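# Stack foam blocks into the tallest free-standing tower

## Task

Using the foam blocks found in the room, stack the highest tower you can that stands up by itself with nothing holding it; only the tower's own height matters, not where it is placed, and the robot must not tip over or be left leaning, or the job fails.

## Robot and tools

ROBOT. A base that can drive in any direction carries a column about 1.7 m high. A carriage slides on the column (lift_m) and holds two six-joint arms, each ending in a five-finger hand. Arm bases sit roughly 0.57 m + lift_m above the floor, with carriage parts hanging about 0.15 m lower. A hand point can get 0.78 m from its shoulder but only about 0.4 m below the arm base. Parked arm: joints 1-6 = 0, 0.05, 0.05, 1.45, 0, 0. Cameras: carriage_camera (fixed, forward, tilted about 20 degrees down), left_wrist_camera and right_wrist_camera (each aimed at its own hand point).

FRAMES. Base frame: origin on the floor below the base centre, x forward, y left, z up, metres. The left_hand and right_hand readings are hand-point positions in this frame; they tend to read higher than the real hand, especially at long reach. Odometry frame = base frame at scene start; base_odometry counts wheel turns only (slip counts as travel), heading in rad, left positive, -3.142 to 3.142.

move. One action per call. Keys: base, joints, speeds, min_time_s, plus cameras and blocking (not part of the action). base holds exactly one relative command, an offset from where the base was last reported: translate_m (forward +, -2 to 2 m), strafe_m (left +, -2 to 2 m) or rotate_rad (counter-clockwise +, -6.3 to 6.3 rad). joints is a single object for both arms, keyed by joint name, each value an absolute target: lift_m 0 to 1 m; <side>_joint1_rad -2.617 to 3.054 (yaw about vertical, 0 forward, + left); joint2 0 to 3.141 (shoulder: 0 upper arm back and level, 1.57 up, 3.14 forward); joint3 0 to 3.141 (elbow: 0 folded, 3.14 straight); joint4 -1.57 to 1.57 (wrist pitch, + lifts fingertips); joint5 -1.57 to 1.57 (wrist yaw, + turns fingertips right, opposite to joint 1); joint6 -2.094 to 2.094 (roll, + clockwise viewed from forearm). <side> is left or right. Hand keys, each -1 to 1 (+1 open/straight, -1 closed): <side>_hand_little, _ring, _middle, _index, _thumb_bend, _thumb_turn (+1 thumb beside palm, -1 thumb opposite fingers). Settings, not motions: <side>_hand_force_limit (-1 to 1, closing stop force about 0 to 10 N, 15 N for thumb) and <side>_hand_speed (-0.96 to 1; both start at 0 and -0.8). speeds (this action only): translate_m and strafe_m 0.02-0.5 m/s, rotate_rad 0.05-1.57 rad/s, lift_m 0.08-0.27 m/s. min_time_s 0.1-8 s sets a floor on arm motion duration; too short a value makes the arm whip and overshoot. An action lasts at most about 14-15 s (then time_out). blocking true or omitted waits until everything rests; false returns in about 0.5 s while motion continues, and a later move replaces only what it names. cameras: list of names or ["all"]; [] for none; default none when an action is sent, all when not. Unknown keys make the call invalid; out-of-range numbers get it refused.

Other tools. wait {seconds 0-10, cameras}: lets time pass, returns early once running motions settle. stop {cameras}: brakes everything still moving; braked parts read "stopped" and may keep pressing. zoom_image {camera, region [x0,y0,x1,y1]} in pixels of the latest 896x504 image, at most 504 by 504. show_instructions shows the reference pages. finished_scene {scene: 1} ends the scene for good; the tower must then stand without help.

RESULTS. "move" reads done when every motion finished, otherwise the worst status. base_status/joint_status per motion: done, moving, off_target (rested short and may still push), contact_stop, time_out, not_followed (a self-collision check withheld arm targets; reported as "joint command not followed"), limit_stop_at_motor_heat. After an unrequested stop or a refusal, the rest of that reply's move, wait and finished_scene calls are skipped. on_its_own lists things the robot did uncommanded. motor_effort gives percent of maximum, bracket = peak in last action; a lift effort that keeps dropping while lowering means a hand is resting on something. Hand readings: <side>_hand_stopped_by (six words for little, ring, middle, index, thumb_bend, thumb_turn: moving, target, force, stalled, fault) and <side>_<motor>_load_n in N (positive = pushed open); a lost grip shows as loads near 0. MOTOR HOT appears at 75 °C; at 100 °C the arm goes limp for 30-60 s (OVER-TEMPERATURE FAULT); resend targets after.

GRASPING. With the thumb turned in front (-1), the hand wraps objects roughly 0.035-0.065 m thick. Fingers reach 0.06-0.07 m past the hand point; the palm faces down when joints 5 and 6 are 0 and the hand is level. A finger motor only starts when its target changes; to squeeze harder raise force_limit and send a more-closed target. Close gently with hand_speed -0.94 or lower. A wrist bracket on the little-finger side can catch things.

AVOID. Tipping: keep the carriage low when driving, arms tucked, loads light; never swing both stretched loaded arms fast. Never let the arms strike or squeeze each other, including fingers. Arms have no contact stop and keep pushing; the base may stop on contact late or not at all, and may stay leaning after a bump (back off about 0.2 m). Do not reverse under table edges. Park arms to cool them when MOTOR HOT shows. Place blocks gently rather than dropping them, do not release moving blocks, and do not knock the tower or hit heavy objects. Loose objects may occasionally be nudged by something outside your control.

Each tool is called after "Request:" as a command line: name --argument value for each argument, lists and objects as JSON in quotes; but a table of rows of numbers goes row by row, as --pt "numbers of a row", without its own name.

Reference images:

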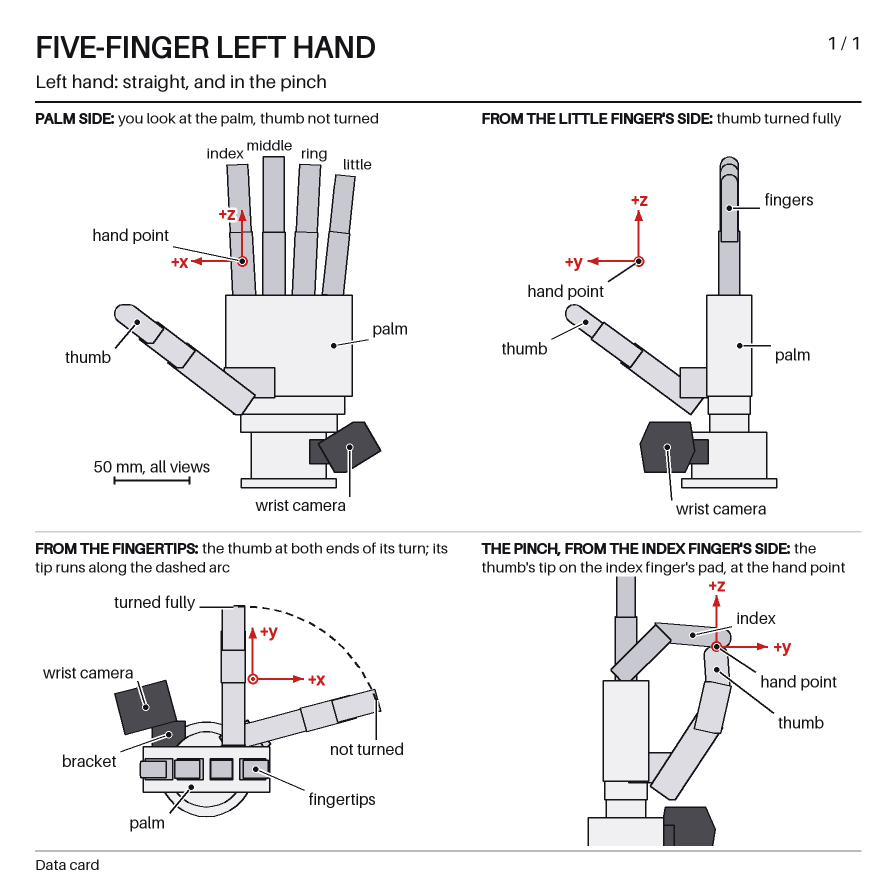

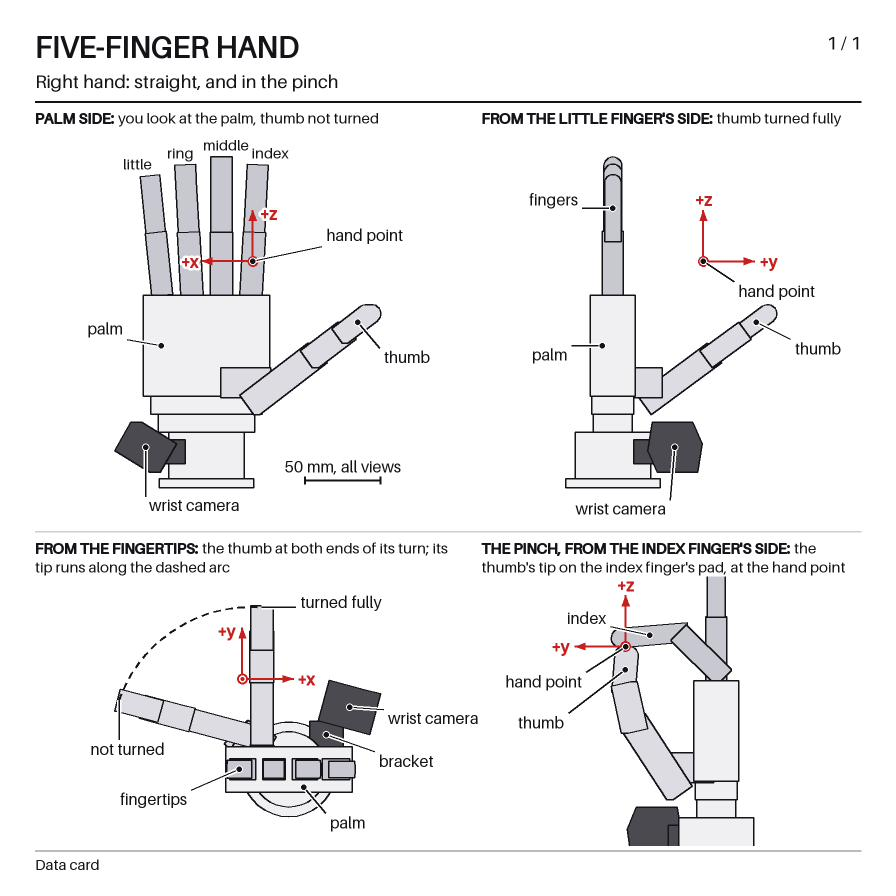

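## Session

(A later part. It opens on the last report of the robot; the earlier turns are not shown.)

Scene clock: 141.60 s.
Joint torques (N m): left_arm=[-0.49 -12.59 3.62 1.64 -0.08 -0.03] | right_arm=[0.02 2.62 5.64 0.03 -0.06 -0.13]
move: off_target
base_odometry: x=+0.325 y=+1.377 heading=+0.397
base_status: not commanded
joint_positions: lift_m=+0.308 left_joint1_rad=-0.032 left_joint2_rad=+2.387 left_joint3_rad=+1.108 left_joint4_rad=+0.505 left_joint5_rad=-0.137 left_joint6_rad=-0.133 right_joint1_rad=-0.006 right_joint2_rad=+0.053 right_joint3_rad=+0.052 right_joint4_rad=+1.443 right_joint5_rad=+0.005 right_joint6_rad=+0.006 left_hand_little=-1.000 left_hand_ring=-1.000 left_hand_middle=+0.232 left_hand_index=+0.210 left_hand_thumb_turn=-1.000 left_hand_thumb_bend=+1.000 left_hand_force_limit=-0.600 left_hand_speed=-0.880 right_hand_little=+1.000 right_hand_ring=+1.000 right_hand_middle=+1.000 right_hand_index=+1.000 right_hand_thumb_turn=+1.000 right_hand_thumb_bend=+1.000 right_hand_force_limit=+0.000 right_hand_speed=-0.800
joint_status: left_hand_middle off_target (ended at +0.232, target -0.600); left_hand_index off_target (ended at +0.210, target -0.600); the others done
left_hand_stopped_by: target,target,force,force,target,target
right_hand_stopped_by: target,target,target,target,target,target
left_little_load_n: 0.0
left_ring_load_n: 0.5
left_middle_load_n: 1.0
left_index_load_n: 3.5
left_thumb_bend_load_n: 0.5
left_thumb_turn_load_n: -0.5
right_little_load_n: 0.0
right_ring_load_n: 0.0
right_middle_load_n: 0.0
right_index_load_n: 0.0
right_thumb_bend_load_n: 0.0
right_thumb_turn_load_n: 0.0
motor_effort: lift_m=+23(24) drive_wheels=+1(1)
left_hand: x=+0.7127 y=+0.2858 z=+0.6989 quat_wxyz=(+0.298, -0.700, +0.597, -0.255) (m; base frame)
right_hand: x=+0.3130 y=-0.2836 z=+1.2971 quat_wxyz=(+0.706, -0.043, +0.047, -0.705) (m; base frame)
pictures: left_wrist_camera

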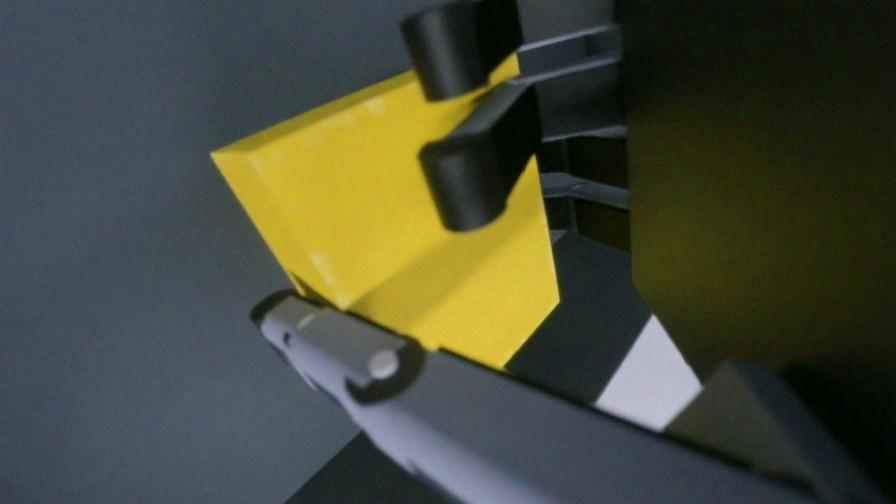

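Request:
move --joints '{"left_hand_index": -0.7, "left_hand_middle": -0.7, "left_hand_force_limit": -0.2}' --cameras '[]'

Request:
move --joints '{"lift_m": 0.36}' --speeds '{"lift_m": 0.08}' --cameras '["left_wrist_camera", "carriage_camera"]'

Request:
zoom_image --camera "carriage_camera" --region '[300, 300, 430, 420]'

Scene clock: 143.23 s.
Joint torques (N m): left_arm=[-0.5 -12.59 3.6 1.64 -0.08 -0.04] | right_arm=[0.13 2.69 5.65 0.01 -0.06 -0.13]
move: off_target
base_odometry: x=+0.325 y=+1.377 heading=+0.397
base_status: not commanded
joint_positions: lift_m=+0.308 left_joint1_rad=-0.032 left_joint2_rad=+2.387 left_joint3_rad=+1.108 left_joint4_rad=+0.505 left_joint5_rad=-0.137 left_joint6_rad=-0.133 right_joint1_rad=-0.006 right_joint2_rad=+0.053 right_joint3_rad=+0.052 right_joint4_rad=+1.443 right_joint5_rad=+0.005 right_joint6_rad=+0.006 left_hand_little=-1.000 left_hand_ring=-1.000 left_hand_middle=+0.213 left_hand_index=+0.201 left_hand_thumb_turn=-1.000 left_hand_thumb_bend=+1.000 left_hand_force_limit=-0.200 left_hand_speed=-0.880 right_hand_little=+1.000 right_hand_ring=+1.000 right_hand_middle=+1.000 right_hand_index=+1.000 right_hand_thumb_turn=+1.000 right_hand_thumb_bend=+1.000 right_hand_force_limit=+0.000 right_hand_speed=-0.800
joint_status: left_hand_middle off_target (ended at +0.213, target -0.700); left_hand_index off_target (ended at +0.201, target -0.700); the others done
left_hand_stopped_by: target,target,force,force,target,target
right_hand_stopped_by: target,target,target,target,target,target
left_little_load_n: 0.0
left_ring_load_n: 0.0
left_middle_load_n: 5.0
left_index_load_n: 4.0
left_thumb_bend_load_n: 1.0
left_thumb_turn_load_n: 0.0
right_little_load_n: 0.0
right_ring_load_n: -0.5
right_middle_load_n: 0.0
right_index_load_n: 0.0
right_thumb_bend_load_n: 0.0
right_thumb_turn_load_n: 0.0
motor_effort: lift_m=+22(24) drive_wheels=+1(1)
left_hand: x=+0.7127 y=+0.2858 z=+0.6989 quat_wxyz=(+0.298, -0.700, +0.597, -0.255) (m; base frame)
right_hand: x=+0.3130 y=-0.2836 z=+1.2971 quat_wxyz=(+0.706, -0.043, +0.047, -0.705) (m; base frame)
pictures: none
No camera images: "cameras" was empty.

Scene clock: 144.27 s.
Joint torques (N m): left_arm=[-0.46 -12.53 3.48 1.78 -0.08 -0.04] | right_arm=[0.23 2.71 5.75 0.02 -0.06 -0.14]
move: done
base_odometry: x=+0.325 y=+1.377 heading=+0.397
base_status: not commanded
joint_positions: lift_m=+0.360 left_joint1_rad=-0.032 left_joint2_rad=+2.386 left_joint3_rad=+1.108 left_joint4_rad=+0.490 left_joint5_rad=-0.137 left_joint6_rad=-0.133 right_joint1_rad=-0.006 right_joint2_rad=+0.053 right_joint3_rad=+0.051 right_joint4_rad=+1.444 right_joint5_rad=+0.005 right_joint6_rad=+0.006 left_hand_little=-1.000 left_hand_ring=-1.000 left_hand_middle=+0.213 left_hand_index=+0.201 left_hand_thumb_turn=-1.000 left_hand_thumb_bend=+1.000 left_hand_force_limit=-0.200 left_hand_speed=-0.880 right_hand_little=+1.000 right_hand_ring=+1.000 right_hand_middle=+1.000 right_hand_index=+1.000 right_hand_thumb_turn=+1.000 right_hand_thumb_bend=+1.000 right_hand_force_limit=+0.000 right_hand_speed=-0.800
joint_status: all done
left_hand_stopped_by: target,target,force,force,target,target
right_hand_stopped_by: target,target,target,target,target,target
left_little_load_n: 0.0
left_ring_load_n: 0.0
left_middle_load_n: 5.0
left_index_load_n: 4.0
left_thumb_bend_load_n: 1.0
left_thumb_turn_load_n: -0.5
right_little_load_n: 0.0
right_ring_load_n: 0.0
right_middle_load_n: 0.0
right_index_load_n: 0.0
right_thumb_bend_load_n: 0.0
right_thumb_turn_load_n: 0.0
motor_effort: lift_m=+26(33) drive_wheels=+1(1)
left_hand: x=+0.7095 y=+0.2859 z=+0.7486 quat_wxyz=(+0.294, -0.702, +0.599, -0.249) (m; base frame)
right_hand: x=+0.3130 y=-0.2836 z=+1.3487 quat_wxyz=(+0.706, -0.043, +0.047, -0.706) (m; base frame)
pictures: carriage_camera, left_wrist_camera

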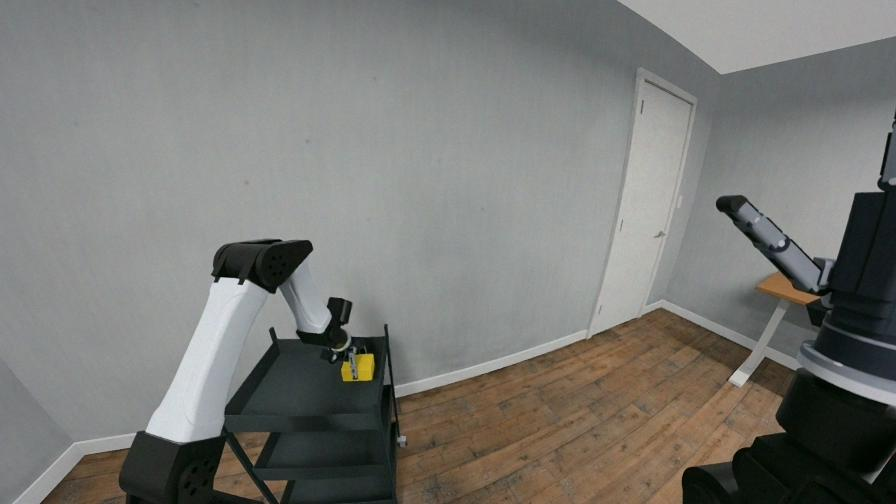

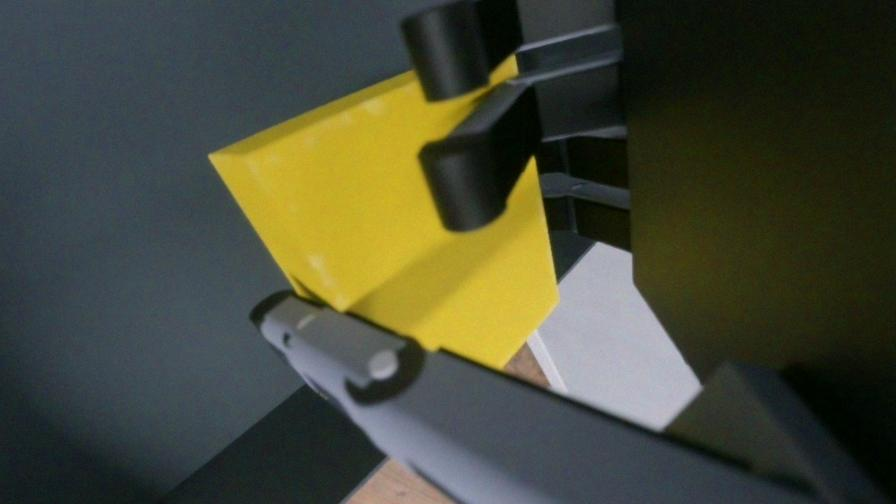

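Scaled by 3.877 from the camera's 896x504 image, which has a finer 1280x720 frame.

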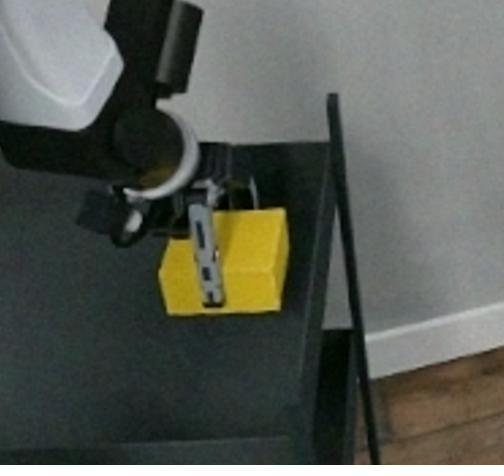

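Request:
move --joints '{"lift_m": 0.6}' --speeds '{"lift_m": 0.15}' --cameras '[]'

Request:
move --joints '{"left_joint1_rad": 0.0, "left_joint2_rad": 1.3, "left_joint3_rad": 1.0, "left_joint4_rad": -0.5}' --base '{"translate_m": -0.12}' --speeds '{"translate_m": 0.15}' --min_time_s 3 --cameras '["left_wrist_camera"]'

Request:
move --base '{"rotate_rad": -1.281}' --speeds '{"rotate_rad": 0.8}' --cameras '["carriage_camera"]'

Scene clock: 149.03 s.
Joint torques (N m): left_arm=[-0.49 -12.46 3.58 1.78 -0.09 -0.04] | right_arm=[0.09 2.66 5.72 0.02 -0.05 -0.13]
move: done
base_odometry: x=+0.325 y=+1.377 heading=+0.397
base_status: not commanded
joint_positions: lift_m=+0.600 left_joint1_rad=-0.032 left_joint2_rad=+2.385 left_joint3_rad=+1.108 left_joint4_rad=+0.487 left_joint5_rad=-0.137 left_joint6_rad=-0.133 right_joint1_rad=-0.006 right_joint2_rad=+0.053 right_joint3_rad=+0.051 right_joint4_rad=+1.444 right_joint5_rad=+0.005 right_joint6_rad=+0.006 left_hand_little=-1.000 left_hand_ring=-1.000 left_hand_middle=+0.213 left_hand_index=+0.201 left_hand_thumb_turn=-1.000 left_hand_thumb_bend=+1.000 left_hand_force_limit=-0.200 left_hand_speed=-0.880 right_hand_little=+1.000 right_hand_ring=+1.000 right_hand_middle=+1.000 right_hand_index=+1.000 right_hand_thumb_turn=+1.000 right_hand_thumb_bend=+1.000 right_hand_force_limit=+0.000 right_hand_speed=-0.800
joint_status: all done
left_hand_stopped_by: target,target,force,force,target,target
right_hand_stopped_by: target,target,target,target,target,target
left_little_load_n: 0.0
left_ring_load_n: 0.0
left_middle_load_n: 5.0
left_index_load_n: 4.0
left_thumb_bend_load_n: 1.0
left_thumb_turn_load_n: -0.5
right_little_load_n: 0.0
right_ring_load_n: 0.0
right_middle_load_n: 0.0
right_index_load_n: 0.0
right_thumb_bend_load_n: 0.0
right_thumb_turn_load_n: 0.0
motor_effort: lift_m=+25(33) drive_wheels=+1(1)
left_hand: x=+0.7090 y=+0.2859 z=+0.9885 quat_wxyz=(+0.294, -0.702, +0.599, -0.249) (m; base frame)
right_hand: x=+0.3130 y=-0.2836 z=+1.5886 quat_wxyz=(+0.706, -0.043, +0.047, -0.706) (m; base frame)
pictures: none
No camera images: "cameras" was empty.

Scene clock: 152.33 s.
Joint torques (N m): left_arm=[0.72 -6.46 5.33 1.73 -0.08 -0.04] | right_arm=[0.05 2.73 5.68 -0.04 -0.03 -0.13]
move: done
base_odometry: x=+0.215 y=+1.330 heading=+0.397
base_status: done
joint_positions: lift_m=+0.600 left_joint1_rad=-0.008 left_joint2_rad=+1.317 left_joint3_rad=+1.015 left_joint4_rad=-0.483 left_joint5_rad=-0.137 left_joint6_rad=-0.133 right_joint1_rad=-0.006 right_joint2_rad=+0.053 right_joint3_rad=+0.051 right_joint4_rad=+1.449 right_joint5_rad=+0.005 right_joint6_rad=+0.006 left_hand_little=-1.000 left_hand_ring=-1.000 left_hand_middle=+0.213 left_hand_index=+0.201 left_hand_thumb_turn=-1.000 left_hand_thumb_bend=+1.000 left_hand_force_limit=-0.200 left_hand_speed=-0.880 right_hand_little=+1.000 right_hand_ring=+1.000 right_hand_middle=+1.000 right_hand_index=+1.000 right_hand_thumb_turn=+1.000 right_hand_thumb_bend=+1.000 right_hand_force_limit=+0.000 right_hand_speed=-0.800
joint_status: all done
left_hand_stopped_by: target,target,force,force,target,target
right_hand_stopped_by: target,target,target,target,target,target
left_little_load_n: 0.0
left_ring_load_n: 0.0
left_middle_load_n: 5.0
left_index_load_n: 4.0
left_thumb_bend_load_n: 1.0
left_thumb_turn_load_n: -0.5
right_little_load_n: 0.0
right_ring_load_n: 0.0
right_middle_load_n: 0.0
right_index_load_n: -0.5
right_thumb_bend_load_n: 0.0
right_thumb_turn_load_n: 0.0
motor_effort: lift_m=+25(27) drive_wheels=+1(8)
left_hand: x=+0.5757 y=+0.2991 z=+1.2652 quat_wxyz=(+0.298, -0.709, +0.590, -0.247) (m; base frame)
right_hand: x=+0.3118 y=-0.2836 z=+1.5891 quat_wxyz=(+0.706, -0.042, +0.046, -0.706) (m; base frame)
pictures: left_wrist_camera

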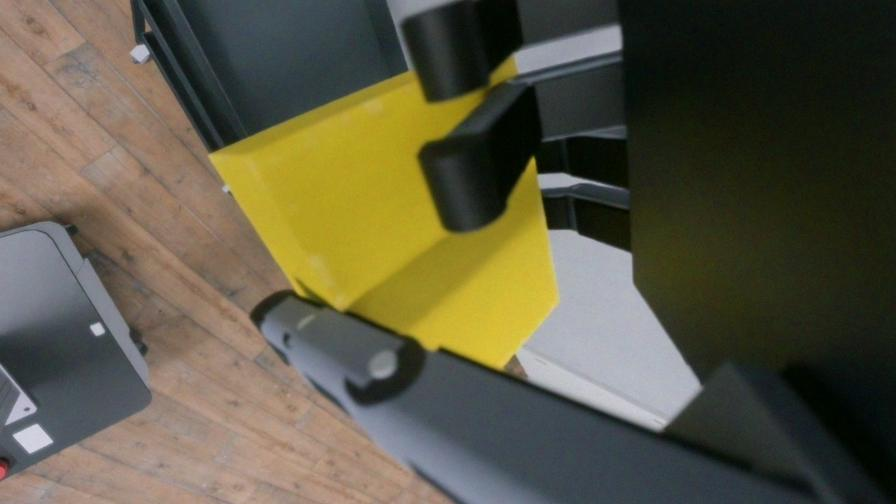

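Scene clock: 155.23 s.
Joint torques (N m): left_arm=[0.43 -6.35 5.31 1.75 -0.08 -0.04] | right_arm=[0.06 2.69 5.72 -0.06 -0.07 -0.11]
move: done
base_odometry: x=+0.215 y=+1.330 heading=-0.884
base_status: done
joint_positions: lift_m=+0.600 left_joint1_rad=-0.004 left_joint2_rad=+1.316 left_joint3_rad=+1.015 left_joint4_rad=-0.488 left_joint5_rad=-0.138 left_joint6_rad=-0.133 right_joint1_rad=-0.006 right_joint2_rad=+0.053 right_joint3_rad=+0.051 right_joint4_rad=+1.449 right_joint5_rad=+0.005 right_joint6_rad=+0.006 left_hand_little=-1.000 left_hand_ring=-1.000 left_hand_middle=+0.213 left_hand_index=+0.201 left_hand_thumb_turn=-1.000 left_hand_thumb_bend=+1.000 left_hand_force_limit=-0.200 left_hand_speed=-0.880 right_hand_little=+1.000 right_hand_ring=+1.000 right_hand_middle=+1.000 right_hand_index=+1.000 right_hand_thumb_turn=+1.000 right_hand_thumb_bend=+1.000 right_hand_force_limit=+0.000 right_hand_speed=-0.800
joint_status: not commanded
left_hand_stopped_by: target,target,force,force,target,target
right_hand_stopped_by: target,target,target,target,target,target
left_little_load_n: 0.0
left_ring_load_n: 0.0
left_middle_load_n: 4.5
left_index_load_n: 4.0
left_thumb_bend_load_n: 1.0
left_thumb_turn_load_n: -0.5
right_little_load_n: 0.0
right_ring_load_n: 0.0
right_middle_load_n: 0.0
right_index_load_n: 0.0
right_thumb_bend_load_n: 0.0
right_thumb_turn_load_n: 0.0
motor_effort: lift_m=+25(27) drive_wheels=+1(6)
left_hand: x=+0.5747 y=+0.3004 z=+1.2648 quat_wxyz=(+0.298, -0.710, +0.589, -0.245) (m; base frame)
right_hand: x=+0.3118 y=-0.2836 z=+1.5891 quat_wxyz=(+0.706, -0.042, +0.046, -0.706) (m; base frame)
pictures: carriage_camera

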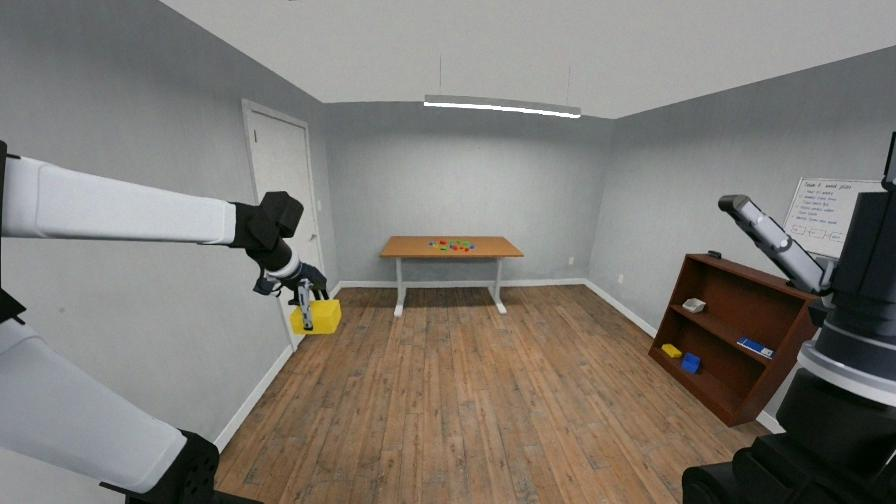

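Request:
move --base '{"translate_m": 1.7}' --speeds '{"translate_m": 0.4}' --cameras '["carriage_camera"]'

Request:
zoom_image --camera "carriage_camera" --region '[350, 230, 560, 380]'

Scene clock: 162.13 s.
Joint torques (N m): left_arm=[0.42 -6.08 5.26 1.76 -0.08 -0.04] | right_arm=[0.09 2.62 5.6 -0.05 -0.04 -0.13]
move: done
base_odometry: x=+1.291 y=+0.015 heading=-0.885
base_status: done
joint_positions: lift_m=+0.600 left_joint1_rad=-0.004 left_joint2_rad=+1.313 left_joint3_rad=+1.015 left_joint4_rad=-0.489 left_joint5_rad=-0.138 left_joint6_rad=-0.133 right_joint1_rad=-0.006 right_joint2_rad=+0.053 right_joint3_rad=+0.051 right_joint4_rad=+1.448 right_joint5_rad=+0.005 right_joint6_rad=+0.006 left_hand_little=-1.000 left_hand_ring=-1.000 left_hand_middle=+0.213 left_hand_index=+0.201 left_hand_thumb_turn=-1.000 left_hand_thumb_bend=+1.000 left_hand_force_limit=-0.200 left_hand_speed=-0.880 right_hand_little=+1.000 right_hand_ring=+1.000 right_hand_middle=+1.000 right_hand_index=+1.000 right_hand_thumb_turn=+1.000 right_hand_thumb_bend=+1.000 right_hand_force_limit=+0.000 right_hand_speed=-0.800
joint_status: not commanded
left_hand_stopped_by: target,target,force,force,target,target
right_hand_stopped_by: target,target,target,target,target,target
left_little_load_n: 0.0
left_ring_load_n: 0.0
left_middle_load_n: 5.0
left_index_load_n: 4.0
left_thumb_bend_load_n: 1.0
left_thumb_turn_load_n: 0.0
right_little_load_n: 0.0
right_ring_load_n: 0.0
right_middle_load_n: 0.0
right_index_load_n: 0.0
right_thumb_bend_load_n: 0.0
right_thumb_turn_load_n: 0.0
motor_effort: lift_m=+25(28) drive_wheels=-4(9)
left_hand: x=+0.5743 y=+0.3004 z=+1.2656 quat_wxyz=(+0.298, -0.710, +0.589, -0.245) (m; base frame)
right_hand: x=+0.3119 y=-0.2836 z=+1.5890 quat_wxyz=(+0.706, -0.042, +0.046, -0.706) (m; base frame)
pictures: carriage_camera

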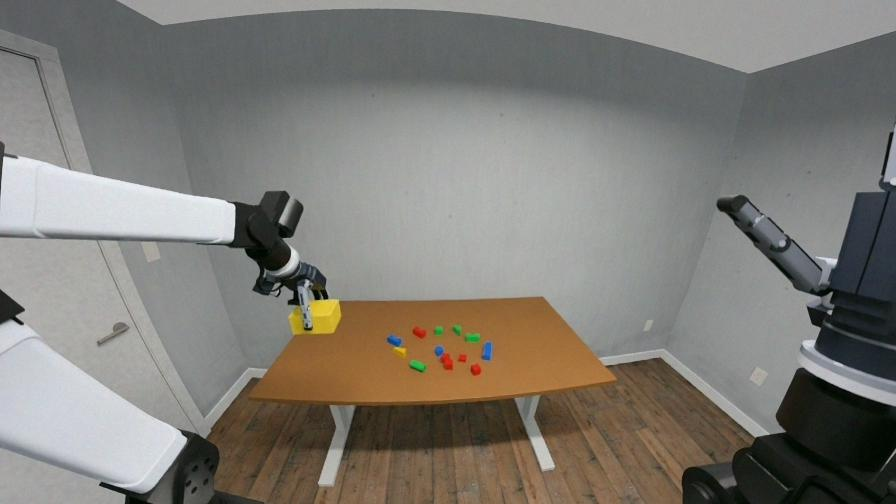

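Scaled by 2.400 from the camera's 896x504 image, which has a finer 1280x720 frame.

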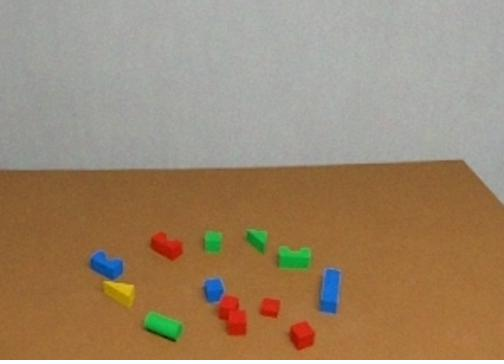

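Request:
move --base '{"rotate_rad": 0.075}' --cameras '[]'

Request:
move --base '{"translate_m": 0.33}' --speeds '{"translate_m": 0.2}' --cameras '["carriage_camera"]'

Request:
zoom_image --camera "carriage_camera" --region '[350, 300, 560, 480]'

Scene clock: 167.17 s.
Joint torques (N m): left_arm=[0.24 -6.08 5.3 1.77 -0.06 -0.04] | right_arm=[0.2 2.71 5.72 -0.05 -0.03 -0.11]
move: done
base_odometry: x=+1.291 y=+0.015 heading=-0.810
base_status: done
joint_positions: lift_m=+0.600 left_joint1_rad=-0.002 left_joint2_rad=+1.313 left_joint3_rad=+1.015 left_joint4_rad=-0.489 left_joint5_rad=-0.139 left_joint6_rad=-0.133 right_joint1_rad=-0.006 right_joint2_rad=+0.053 right_joint3_rad=+0.051 right_joint4_rad=+1.449 right_joint5_rad=+0.004 right_joint6_rad=+0.006 left_hand_little=-1.000 left_hand_ring=-1.000 left_hand_middle=+0.213 left_hand_index=+0.201 left_hand_thumb_turn=-1.000 left_hand_thumb_bend=+1.000 left_hand_force_limit=-0.200 left_hand_speed=-0.880 right_hand_little=+1.000 right_hand_ring=+1.000 right_hand_middle=+1.000 right_hand_index=+1.000 right_hand_thumb_turn=+1.000 right_hand_thumb_bend=+1.000 right_hand_force_limit=+0.000 right_hand_speed=-0.800
joint_status: not commanded
left_hand_stopped_by: target,target,force,force,target,target
right_hand_stopped_by: target,target,target,target,target,target
left_little_load_n: 0.0
left_ring_load_n: 0.0
left_middle_load_n: 4.5
left_index_load_n: 4.0
left_thumb_bend_load_n: 1.0
left_thumb_turn_load_n: -0.5
right_little_load_n: 0.0
right_ring_load_n: 0.0
right_middle_load_n: 0.0
right_index_load_n: 0.0
right_thumb_bend_load_n: 0.0
right_thumb_turn_load_n: 0.0
motor_effort: lift_m=+26(27) drive_wheels=-3(4)
left_hand: x=+0.5743 y=+0.3014 z=+1.2656 quat_wxyz=(+0.299, -0.711, +0.588, -0.245) (m; base frame)
right_hand: x=+0.3118 y=-0.2835 z=+1.5891 quat_wxyz=(+0.706, -0.042, +0.046, -0.706) (m; base frame)
pictures: none
No camera images: "cameras" was empty.

Scene clock: 169.90 s.
Joint torques (N m): left_arm=[0.24 -6.02 5.3 1.78 -0.06 -0.03] | right_arm=[0.08 2.67 5.76 -0.04 -0.04 -0.12]
move: done
base_odometry: x=+1.519 y=-0.224 heading=-0.809
base_status: done
joint_positions: lift_m=+0.600 left_joint1_rad=-0.002 left_joint2_rad=+1.313 left_joint3_rad=+1.015 left_joint4_rad=-0.490 left_joint5_rad=-0.139 left_joint6_rad=-0.133 right_joint1_rad=-0.006 right_joint2_rad=+0.053 right_joint3_rad=+0.051 right_joint4_rad=+1.449 right_joint5_rad=+0.004 right_joint6_rad=+0.006 left_hand_little=-1.000 left_hand_ring=-1.000 left_hand_middle=+0.213 left_hand_index=+0.201 left_hand_thumb_turn=-1.000 left_hand_thumb_bend=+1.000 left_hand_force_limit=-0.200 left_hand_speed=-0.880 right_hand_little=+1.000 right_hand_ring=+1.000 right_hand_middle=+1.000 right_hand_index=+1.000 right_hand_thumb_turn=+1.000 right_hand_thumb_bend=+1.000 right_hand_force_limit=+0.000 right_hand_speed=-0.800
joint_status: not commanded
left_hand_stopped_by: target,target,force,force,target,target
right_hand_stopped_by: target,target,target,target,target,target
left_little_load_n: 0.0
left_ring_load_n: 0.0
left_middle_load_n: 4.5
left_index_load_n: 4.0
left_thumb_bend_load_n: 1.0
left_thumb_turn_load_n: 0.0
right_little_load_n: 0.0
right_ring_load_n: -0.5
right_middle_load_n: 0.0
right_index_load_n: 0.0
right_thumb_bend_load_n: 0.0
right_thumb_turn_load_n: 0.0
motor_effort: lift_m=+26(28) drive_wheels=-4(8)
left_hand: x=+0.5742 y=+0.3014 z=+1.2656 quat_wxyz=(+0.299, -0.711, +0.588, -0.245) (m; base frame)
right_hand: x=+0.3118 y=-0.2835 z=+1.5891 quat_wxyz=(+0.706, -0.042, +0.046, -0.706) (m; base frame)
pictures: carriage_camera

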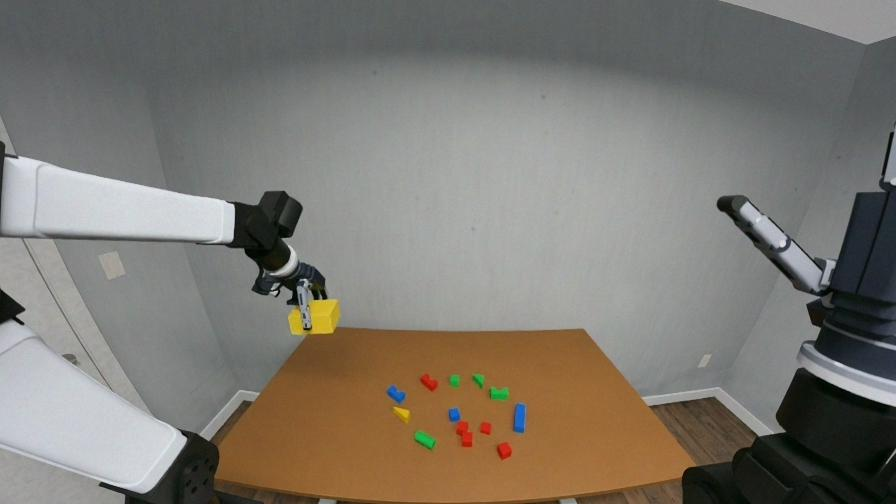

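Scaled by 2.400 from the camera's 896x504 image, which has a finer 1280x720 frame.

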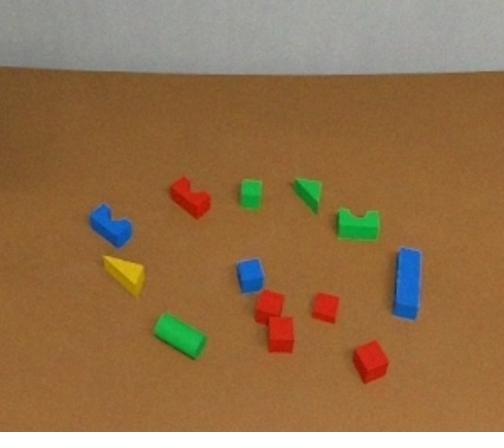

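Request:
move --cameras '["left_wrist_camera", "right_wrist_camera"]'

Request:
zoom_image --camera "left_wrist_camera" --region '[200, 40, 600, 380]'

Scene clock: 171.93 s.
Joint torques (N m): left_arm=[0.24 -6.08 5.31 1.77 -0.07 -0.04] | right_arm=[0.16 2.65 5.78 -0.07 -0.05 -0.16]
base_odometry: x=+1.519 y=-0.224 heading=-0.809
base_status: done
joint_positions: lift_m=+0.600 left_joint1_rad=-0.002 left_joint2_rad=+1.313 left_joint3_rad=+1.015 left_joint4_rad=-0.490 left_joint5_rad=-0.139 left_joint6_rad=-0.133 right_joint1_rad=-0.006 right_joint2_rad=+0.053 right_joint3_rad=+0.051 right_joint4_rad=+1.449 right_joint5_rad=+0.004 right_joint6_rad=+0.006 left_hand_little=-1.000 left_hand_ring=-1.000 left_hand_middle=+0.213 left_hand_index=+0.201 left_hand_thumb_turn=-1.000 left_hand_thumb_bend=+1.000 left_hand_force_limit=-0.200 left_hand_speed=-0.880 right_hand_little=+1.000 right_hand_ring=+1.000 right_hand_middle=+1.000 right_hand_index=+1.000 right_hand_thumb_turn=+1.000 right_hand_thumb_bend=+1.000 right_hand_force_limit=+0.000 right_hand_speed=-0.800
joint_status: not commanded
left_hand_stopped_by: target,target,force,force,target,target
right_hand_stopped_by: target,target,target,target,target,target
left_little_load_n: 0.0
left_ring_load_n: 0.0
left_middle_load_n: 5.0
left_index_load_n: 4.0
left_thumb_bend_load_n: 1.0
left_thumb_turn_load_n: 0.0
right_little_load_n: 0.0
right_ring_load_n: 0.0
right_middle_load_n: 0.0
right_index_load_n: 0.0
right_thumb_bend_load_n: 0.0
right_thumb_turn_load_n: 0.0
motor_effort: lift_m=+25(28) drive_wheels=-4(8)
left_hand: x=+0.5742 y=+0.3014 z=+1.2656 quat_wxyz=(+0.299, -0.711, +0.588, -0.245) (m; base frame)
right_hand: x=+0.3118 y=-0.2835 z=+1.5891 quat_wxyz=(+0.706, -0.042, +0.046, -0.706) (m; base frame)
pictures: left_wrist_camera, right_wrist_camera

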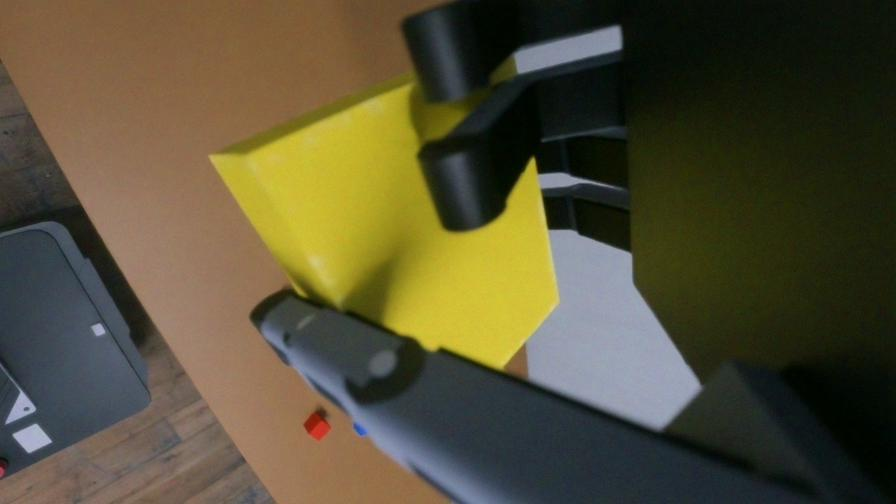

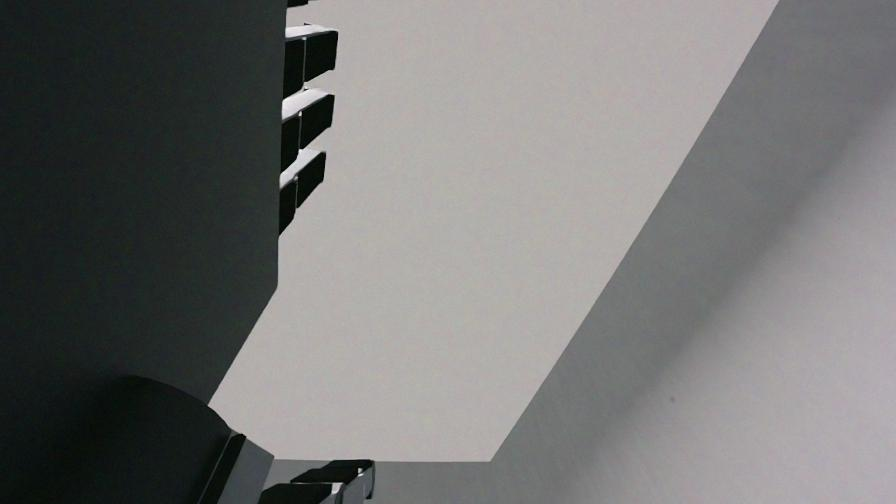

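Scaled by 1.260 from the camera's 896x504 image, which has a finer 1280x720 frame.

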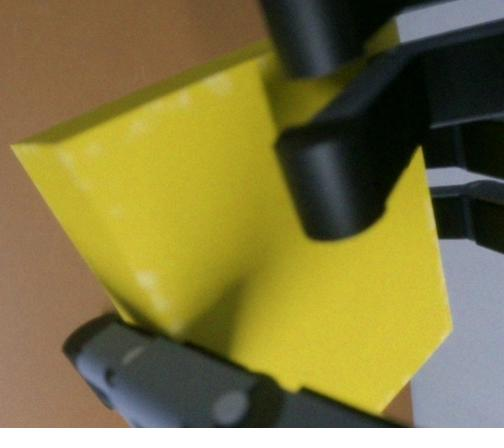

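Request:
move --joints '{"right_joint1_rad": 0.0, "right_joint2_rad": 1.0, "right_joint3_rad": 1.0, "right_joint4_rad": 0}' --cameras '[]'

Request:
move --joints '{"right_joint1_rad": 0.45, "right_joint2_rad": 2.395, "right_joint3_rad": 1.911, "right_joint4_rad": -0.916}' --min_time_s 2 --cameras '["right_wrist_camera", "carriage_camera"]'

Scene clock: 181.63 s.
Joint torques (N m): left_arm=[0.24 -6.08 5.33 1.77 -0.06 -0.04] | right_arm=[0.14 -2.44 10.3 2.04 -0.06 -0.16]
move: done
base_odometry: x=+1.519 y=-0.224 heading=-0.809
base_status: not commanded
joint_positions: lift_m=+0.600 left_joint1_rad=-0.002 left_joint2_rad=+1.313 left_joint3_rad=+1.015 left_joint4_rad=-0.490 left_joint5_rad=-0.139 left_joint6_rad=-0.133 right_joint1_rad=-0.006 right_joint2_rad=+0.997 right_joint3_rad=+0.976 right_joint4_rad=+0.016 right_joint5_rad=+0.004 right_joint6_rad=+0.006 left_hand_little=-1.000 left_hand_ring=-1.000 left_hand_middle=+0.213 left_hand_index=+0.201 left_hand_thumb_turn=-1.000 left_hand_thumb_bend=+1.000 left_hand_force_limit=-0.200 left_hand_speed=-0.880 right_hand_little=+1.000 right_hand_ring=+1.000 right_hand_middle=+1.000 right_hand_index=+1.000 right_hand_thumb_turn=+1.000 right_hand_thumb_bend=+1.000 right_hand_force_limit=+0.000 right_hand_speed=-0.800
joint_status: all done
left_hand_stopped_by: target,target,force,force,target,target
right_hand_stopped_by: target,target,target,target,target,target
left_little_load_n: 0.0
left_ring_load_n: 0.0
left_middle_load_n: 5.0
left_index_load_n: 4.0
left_thumb_bend_load_n: 1.0
left_thumb_turn_load_n: 0.0
right_little_load_n: 0.0
right_ring_load_n: 0.0
right_middle_load_n: 0.0
right_index_load_n: 0.0
right_thumb_bend_load_n: 0.0
right_thumb_turn_load_n: 0.0
motor_effort: lift_m=+26(27) drive_wheels=-4(4)
left_hand: x=+0.5742 y=+0.3014 z=+1.2656 quat_wxyz=(+0.299, -0.711, +0.588, -0.245) (m; base frame)
right_hand: x=+0.6086 y=-0.2852 z=+1.4719 quat_wxyz=(+0.498, -0.497, +0.505, -0.500) (m; base frame)
pictures: none
No camera images: "cameras" was empty.

Scene clock: 184.03 s.
Joint torques (N m): left_arm=[0.21 -6.11 5.29 1.78 -0.07 -0.04] | right_arm=[0.09 -11.02 8.54 0.48 -0.06 -0.11]
move: done
base_odometry: x=+1.519 y=-0.224 heading=-0.809
base_status: not commanded
joint_positions: lift_m=+0.600 left_joint1_rad=-0.002 left_joint2_rad=+1.313 left_joint3_rad=+1.015 left_joint4_rad=-0.490 left_joint5_rad=-0.139 left_joint6_rad=-0.133 right_joint1_rad=+0.445 right_joint2_rad=+2.383 right_joint3_rad=+1.891 right_joint4_rad=-0.901 right_joint5_rad=+0.004 right_joint6_rad=+0.006 left_hand_little=-1.000 left_hand_ring=-1.000 left_hand_middle=+0.213 left_hand_index=+0.201 left_hand_thumb_turn=-1.000 left_hand_thumb_bend=+1.000 left_hand_force_limit=-0.200 left_hand_speed=-0.880 right_hand_little=+1.000 right_hand_ring=+1.000 right_hand_middle=+1.000 right_hand_index=+1.000 right_hand_thumb_turn=+1.000 right_hand_thumb_bend=+1.000 right_hand_force_limit=+0.000 right_hand_speed=-0.800
joint_status: all done
left_hand_stopped_by: target,target,force,force,target,target
right_hand_stopped_by: target,target,target,target,target,target
left_little_load_n: 0.0
left_ring_load_n: 0.0
left_middle_load_n: 5.0
left_index_load_n: 4.0
left_thumb_bend_load_n: 1.0
left_thumb_turn_load_n: -0.5
right_little_load_n: 0.0
right_ring_load_n: 0.0
right_middle_load_n: 0.0
right_index_load_n: 0.0
right_thumb_bend_load_n: 0.0
right_thumb_turn_load_n: 0.0
motor_effort: lift_m=+25(28) drive_wheels=+1(4)
left_hand: x=+0.5742 y=+0.3014 z=+1.2656 quat_wxyz=(+0.299, -0.711, +0.588, -0.245) (m; base frame)
right_hand: x=+0.6057 y=-0.0948 z=+1.1006 quat_wxyz=(+0.074, -0.840, +0.535, -0.049) (m; base frame)
pictures: carriage_camera, right_wrist_camera

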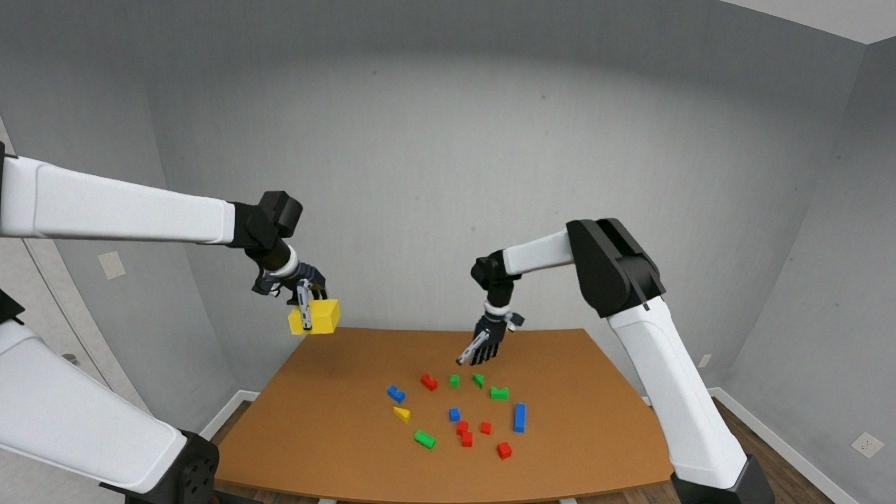

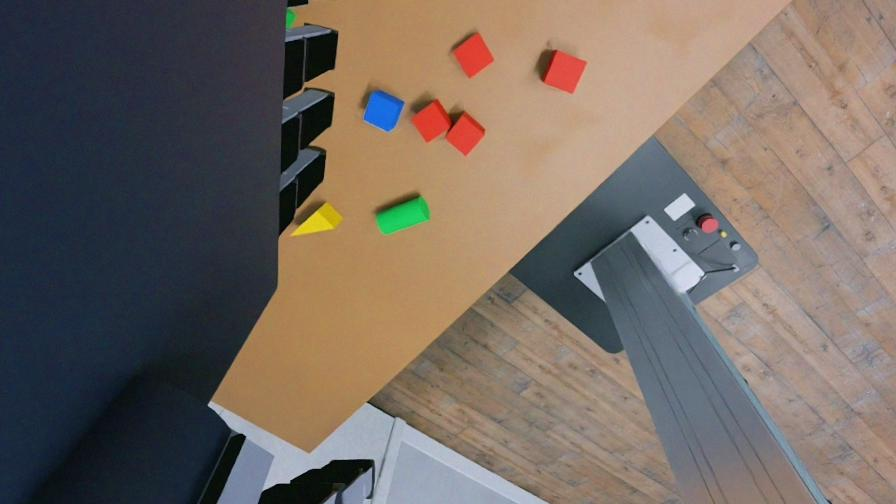

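Request:
zoom_image --camera "right_wrist_camera" --region '[280, 0, 620, 250]'

Request:
zoom_image --camera "carriage_camera" --region '[370, 360, 540, 470]'

Scaled by 1.482 from the camera's 896x504 image, which has a finer 1280x720 frame.

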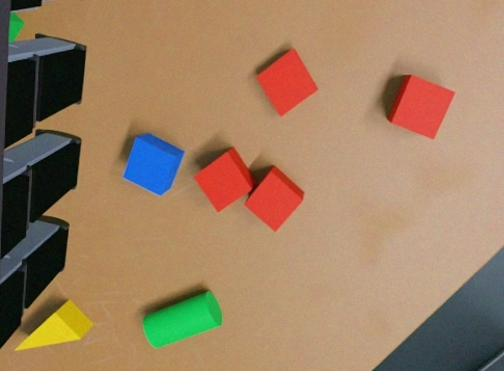

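Scaled by 2.965 from the camera's 896x504 image, which has a finer 1280x720 frame.

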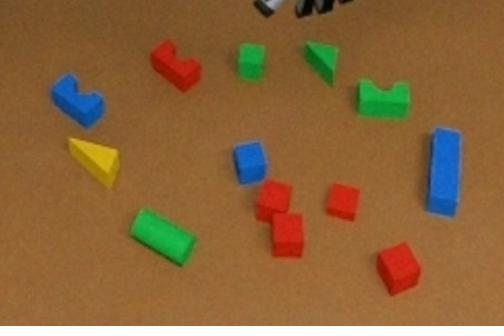

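Request:
move --joints '{"right_joint1_rad": 0.0, "right_joint2_rad": 1.0, "right_joint3_rad": 1.0, "right_joint4_rad": 0}' --cameras '[]'

Request:
move --joints '{"right_joint1_rad": 0.0, "right_joint2_rad": 0.05, "right_joint3_rad": 0.05, "right_joint4_rad": 1.45}' --base '{"translate_m": -0.1}' --speeds '{"translate_m": 0.15}' --cameras '[]'

Request:
move --joints '{"left_joint1_rad": -0.824, "left_joint2_rad": 1.858, "left_joint3_rad": 0.611, "left_joint4_rad": 1.247, "left_joint5_rad": -0.039, "left_joint6_rad": 1.571}' --min_time_s 4 --cameras '["left_wrist_camera", "carriage_camera"]'

Scene clock: 206.33 s.
Joint torques (N m): left_arm=[0.24 -6.06 5.33 1.78 -0.07 -0.04] | right_arm=[-0.9 -2.97 6.98 2.35 -0.07 -0.14]
move: done
base_odometry: x=+1.519 y=-0.224 heading=-0.809
base_status: not commanded
joint_positions: lift_m=+0.600 left_joint1_rad=-0.002 left_joint2_rad=+1.313 left_joint3_rad=+1.015 left_joint4_rad=-0.490 left_joint5_rad=-0.139 left_joint6_rad=-0.133 right_joint1_rad=+0.006 right_joint2_rad=+1.005 right_joint3_rad=+1.008 right_joint4_rad=-0.014 right_joint5_rad=+0.004 right_joint6_rad=+0.006 left_hand_little=-1.000 left_hand_ring=-1.000 left_hand_middle=+0.213 left_hand_index=+0.201 left_hand_thumb_turn=-1.000 left_hand_thumb_bend=+1.000 left_hand_force_limit=-0.200 left_hand_speed=-0.880 right_hand_little=+1.000 right_hand_ring=+1.000 right_hand_middle=+1.000 right_hand_index=+1.000 right_hand_thumb_turn=+1.000 right_hand_thumb_bend=+1.000 right_hand_force_limit=+0.000 right_hand_speed=-0.800
joint_status: all done
left_hand_stopped_by: target,target,force,force,target,target
right_hand_stopped_by: target,target,target,target,target,target
left_little_load_n: 0.0
left_ring_load_n: 0.0
left_middle_load_n: 5.0
left_index_load_n: 4.0
left_thumb_bend_load_n: 1.0
left_thumb_turn_load_n: -0.5
right_little_load_n: -0.5
right_ring_load_n: 0.0
right_middle_load_n: 0.0
right_index_load_n: 0.0
right_thumb_bend_load_n: 0.0
right_thumb_turn_load_n: 0.0
motor_effort: lift_m=+25(27) drive_wheels=+1(5)
left_hand: x=+0.5742 y=+0.3014 z=+1.2656 quat_wxyz=(+0.299, -0.711, +0.588, -0.245) (m; base frame)
right_hand: x=+0.6082 y=-0.2806 z=+1.4777 quat_wxyz=(+0.500, -0.501, +0.504, -0.496) (m; base frame)
pictures: none
No camera images: "cameras" was empty.

Scene clock: 208.17 s.
Joint torques (N m): left_arm=[0.23 -5.9 5.23 1.78 -0.07 -0.04] | right_arm=[-0.84 2.52 4.77 0.11 -0.05 -0.13]
move: done
base_odometry: x=+1.450 y=-0.152 heading=-0.810
base_status: done
joint_positions: lift_m=+0.600 left_joint1_rad=-0.002 left_joint2_rad=+1.311 left_joint3_rad=+1.015 left_joint4_rad=-0.491 left_joint5_rad=-0.139 left_joint6_rad=-0.133 right_joint1_rad=+0.006 right_joint2_rad=+0.055 right_joint3_rad=+0.060 right_joint4_rad=+1.437 right_joint5_rad=+0.004 right_joint6_rad=+0.006 left_hand_little=-1.000 left_hand_ring=-1.000 left_hand_middle=+0.213 left_hand_index=+0.201 left_hand_thumb_turn=-1.000 left_hand_thumb_bend=+1.000 left_hand_force_limit=-0.200 left_hand_speed=-0.880 right_hand_little=+1.000 right_hand_ring=+1.000 right_hand_middle=+1.000 right_hand_index=+1.000 right_hand_thumb_turn=+1.000 right_hand_thumb_bend=+1.000 right_hand_force_limit=+0.000 right_hand_speed=-0.800
joint_status: all done
left_hand_stopped_by: target,target,force,force,target,target
right_hand_stopped_by: target,target,target,target,target,target
left_little_load_n: 0.0
left_ring_load_n: 0.0
left_middle_load_n: 4.5
left_index_load_n: 4.0
left_thumb_bend_load_n: 1.0
left_thumb_turn_load_n: 0.0
right_little_load_n: 0.0
right_ring_load_n: 0.0
right_middle_load_n: 0.0
right_index_load_n: 0.0
right_thumb_bend_load_n: 0.0
right_thumb_turn_load_n: 0.0
motor_effort: lift_m=+25(27) drive_wheels=-5(11)
left_hand: x=+0.5740 y=+0.3014 z=+1.2659 quat_wxyz=(+0.299, -0.711, +0.588, -0.245) (m; base frame)
right_hand: x=+0.3126 y=-0.2824 z=+1.5906 quat_wxyz=(+0.710, -0.044, +0.047, -0.701) (m; base frame)
pictures: none
No camera images: "cameras" was empty.

Scene clock: 212.47 s.
Joint torques (N m): left_arm=[-0.65 -6.65 3.73 2.49 0.09 0.2] | right_arm=[-0.88 2.5 4.92 0.08 -0.05 -0.14]
move: done
base_odometry: x=+1.450 y=-0.152 heading=-0.810
base_status: not commanded
joint_positions: lift_m=+0.600 left_joint1_rad=-0.817 left_joint2_rad=+1.843 left_joint3_rad=+0.624 left_joint4_rad=+1.239 left_joint5_rad=-0.046 left_joint6_rad=+1.562 right_joint1_rad=+0.006 right_joint2_rad=+0.055 right_joint3_rad=+0.060 right_joint4_rad=+1.438 right_joint5_rad=+0.004 right_joint6_rad=+0.006 left_hand_little=-1.000 left_hand_ring=-1.000 left_hand_middle=+0.213 left_hand_index=+0.201 left_hand_thumb_turn=-1.000 left_hand_thumb_bend=+1.000 left_hand_force_limit=-0.200 left_hand_speed=-0.880 right_hand_little=+1.000 right_hand_ring=+1.000 right_hand_middle=+1.000 right_hand_index=+1.000 right_hand_thumb_turn=+1.000 right_hand_thumb_bend=+1.000 right_hand_force_limit=+0.000 right_hand_speed=-0.800
joint_status: all done
left_hand_stopped_by: target,target,force,force,target,target
right_hand_stopped_by: target,target,target,target,target,target
left_little_load_n: 0.0
left_ring_load_n: 0.0
left_middle_load_n: 5.0
left_index_load_n: 4.0
left_thumb_bend_load_n: 1.0
left_thumb_turn_load_n: 0.0
right_little_load_n: 0.0
right_ring_load_n: 0.0
right_middle_load_n: 0.0
right_index_load_n: -0.5
right_thumb_bend_load_n: 0.0
right_thumb_turn_load_n: 0.0
motor_effort: lift_m=+26(28) drive_wheels=-5(5)
left_hand: x=+0.6083 y=-0.0022 z=+1.2756 quat_wxyz=(+0.660, +0.260, +0.650, -0.272) (m; base frame)
right_hand: x=+0.3124 y=-0.2824 z=+1.5907 quat_wxyz=(+0.710, -0.044, +0.047, -0.701) (m; base frame)
pictures: carriage_camera, left_wrist_camera

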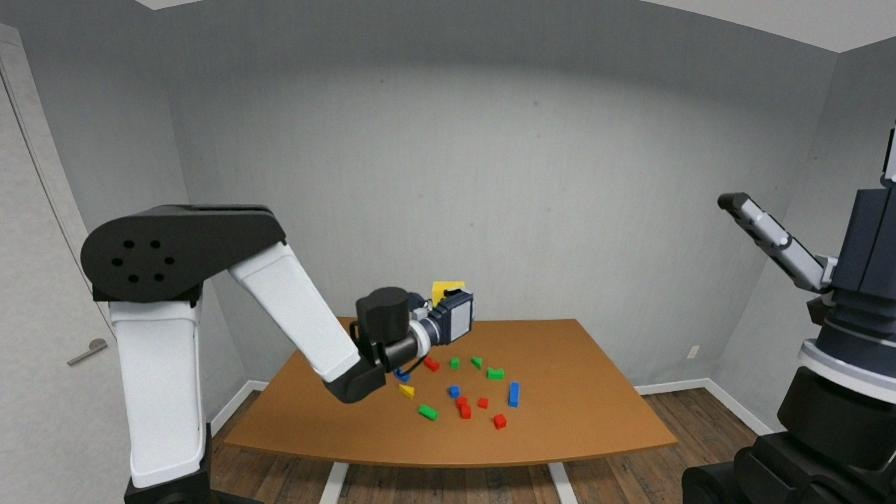

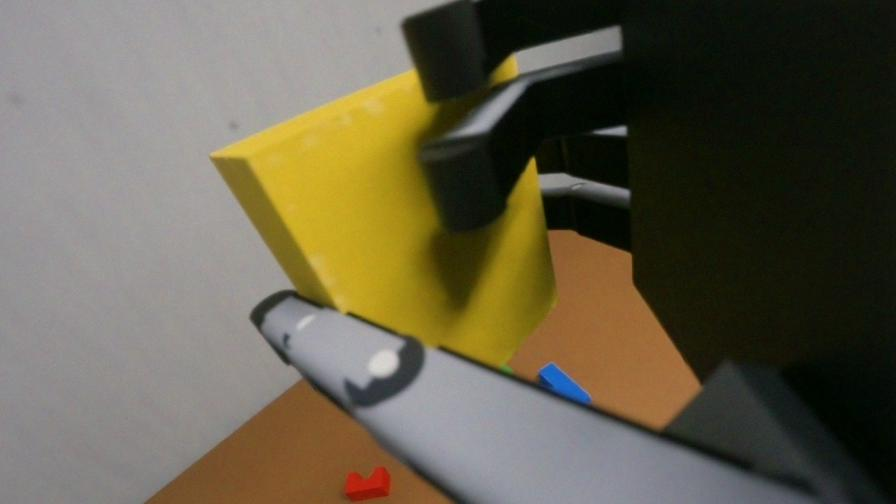

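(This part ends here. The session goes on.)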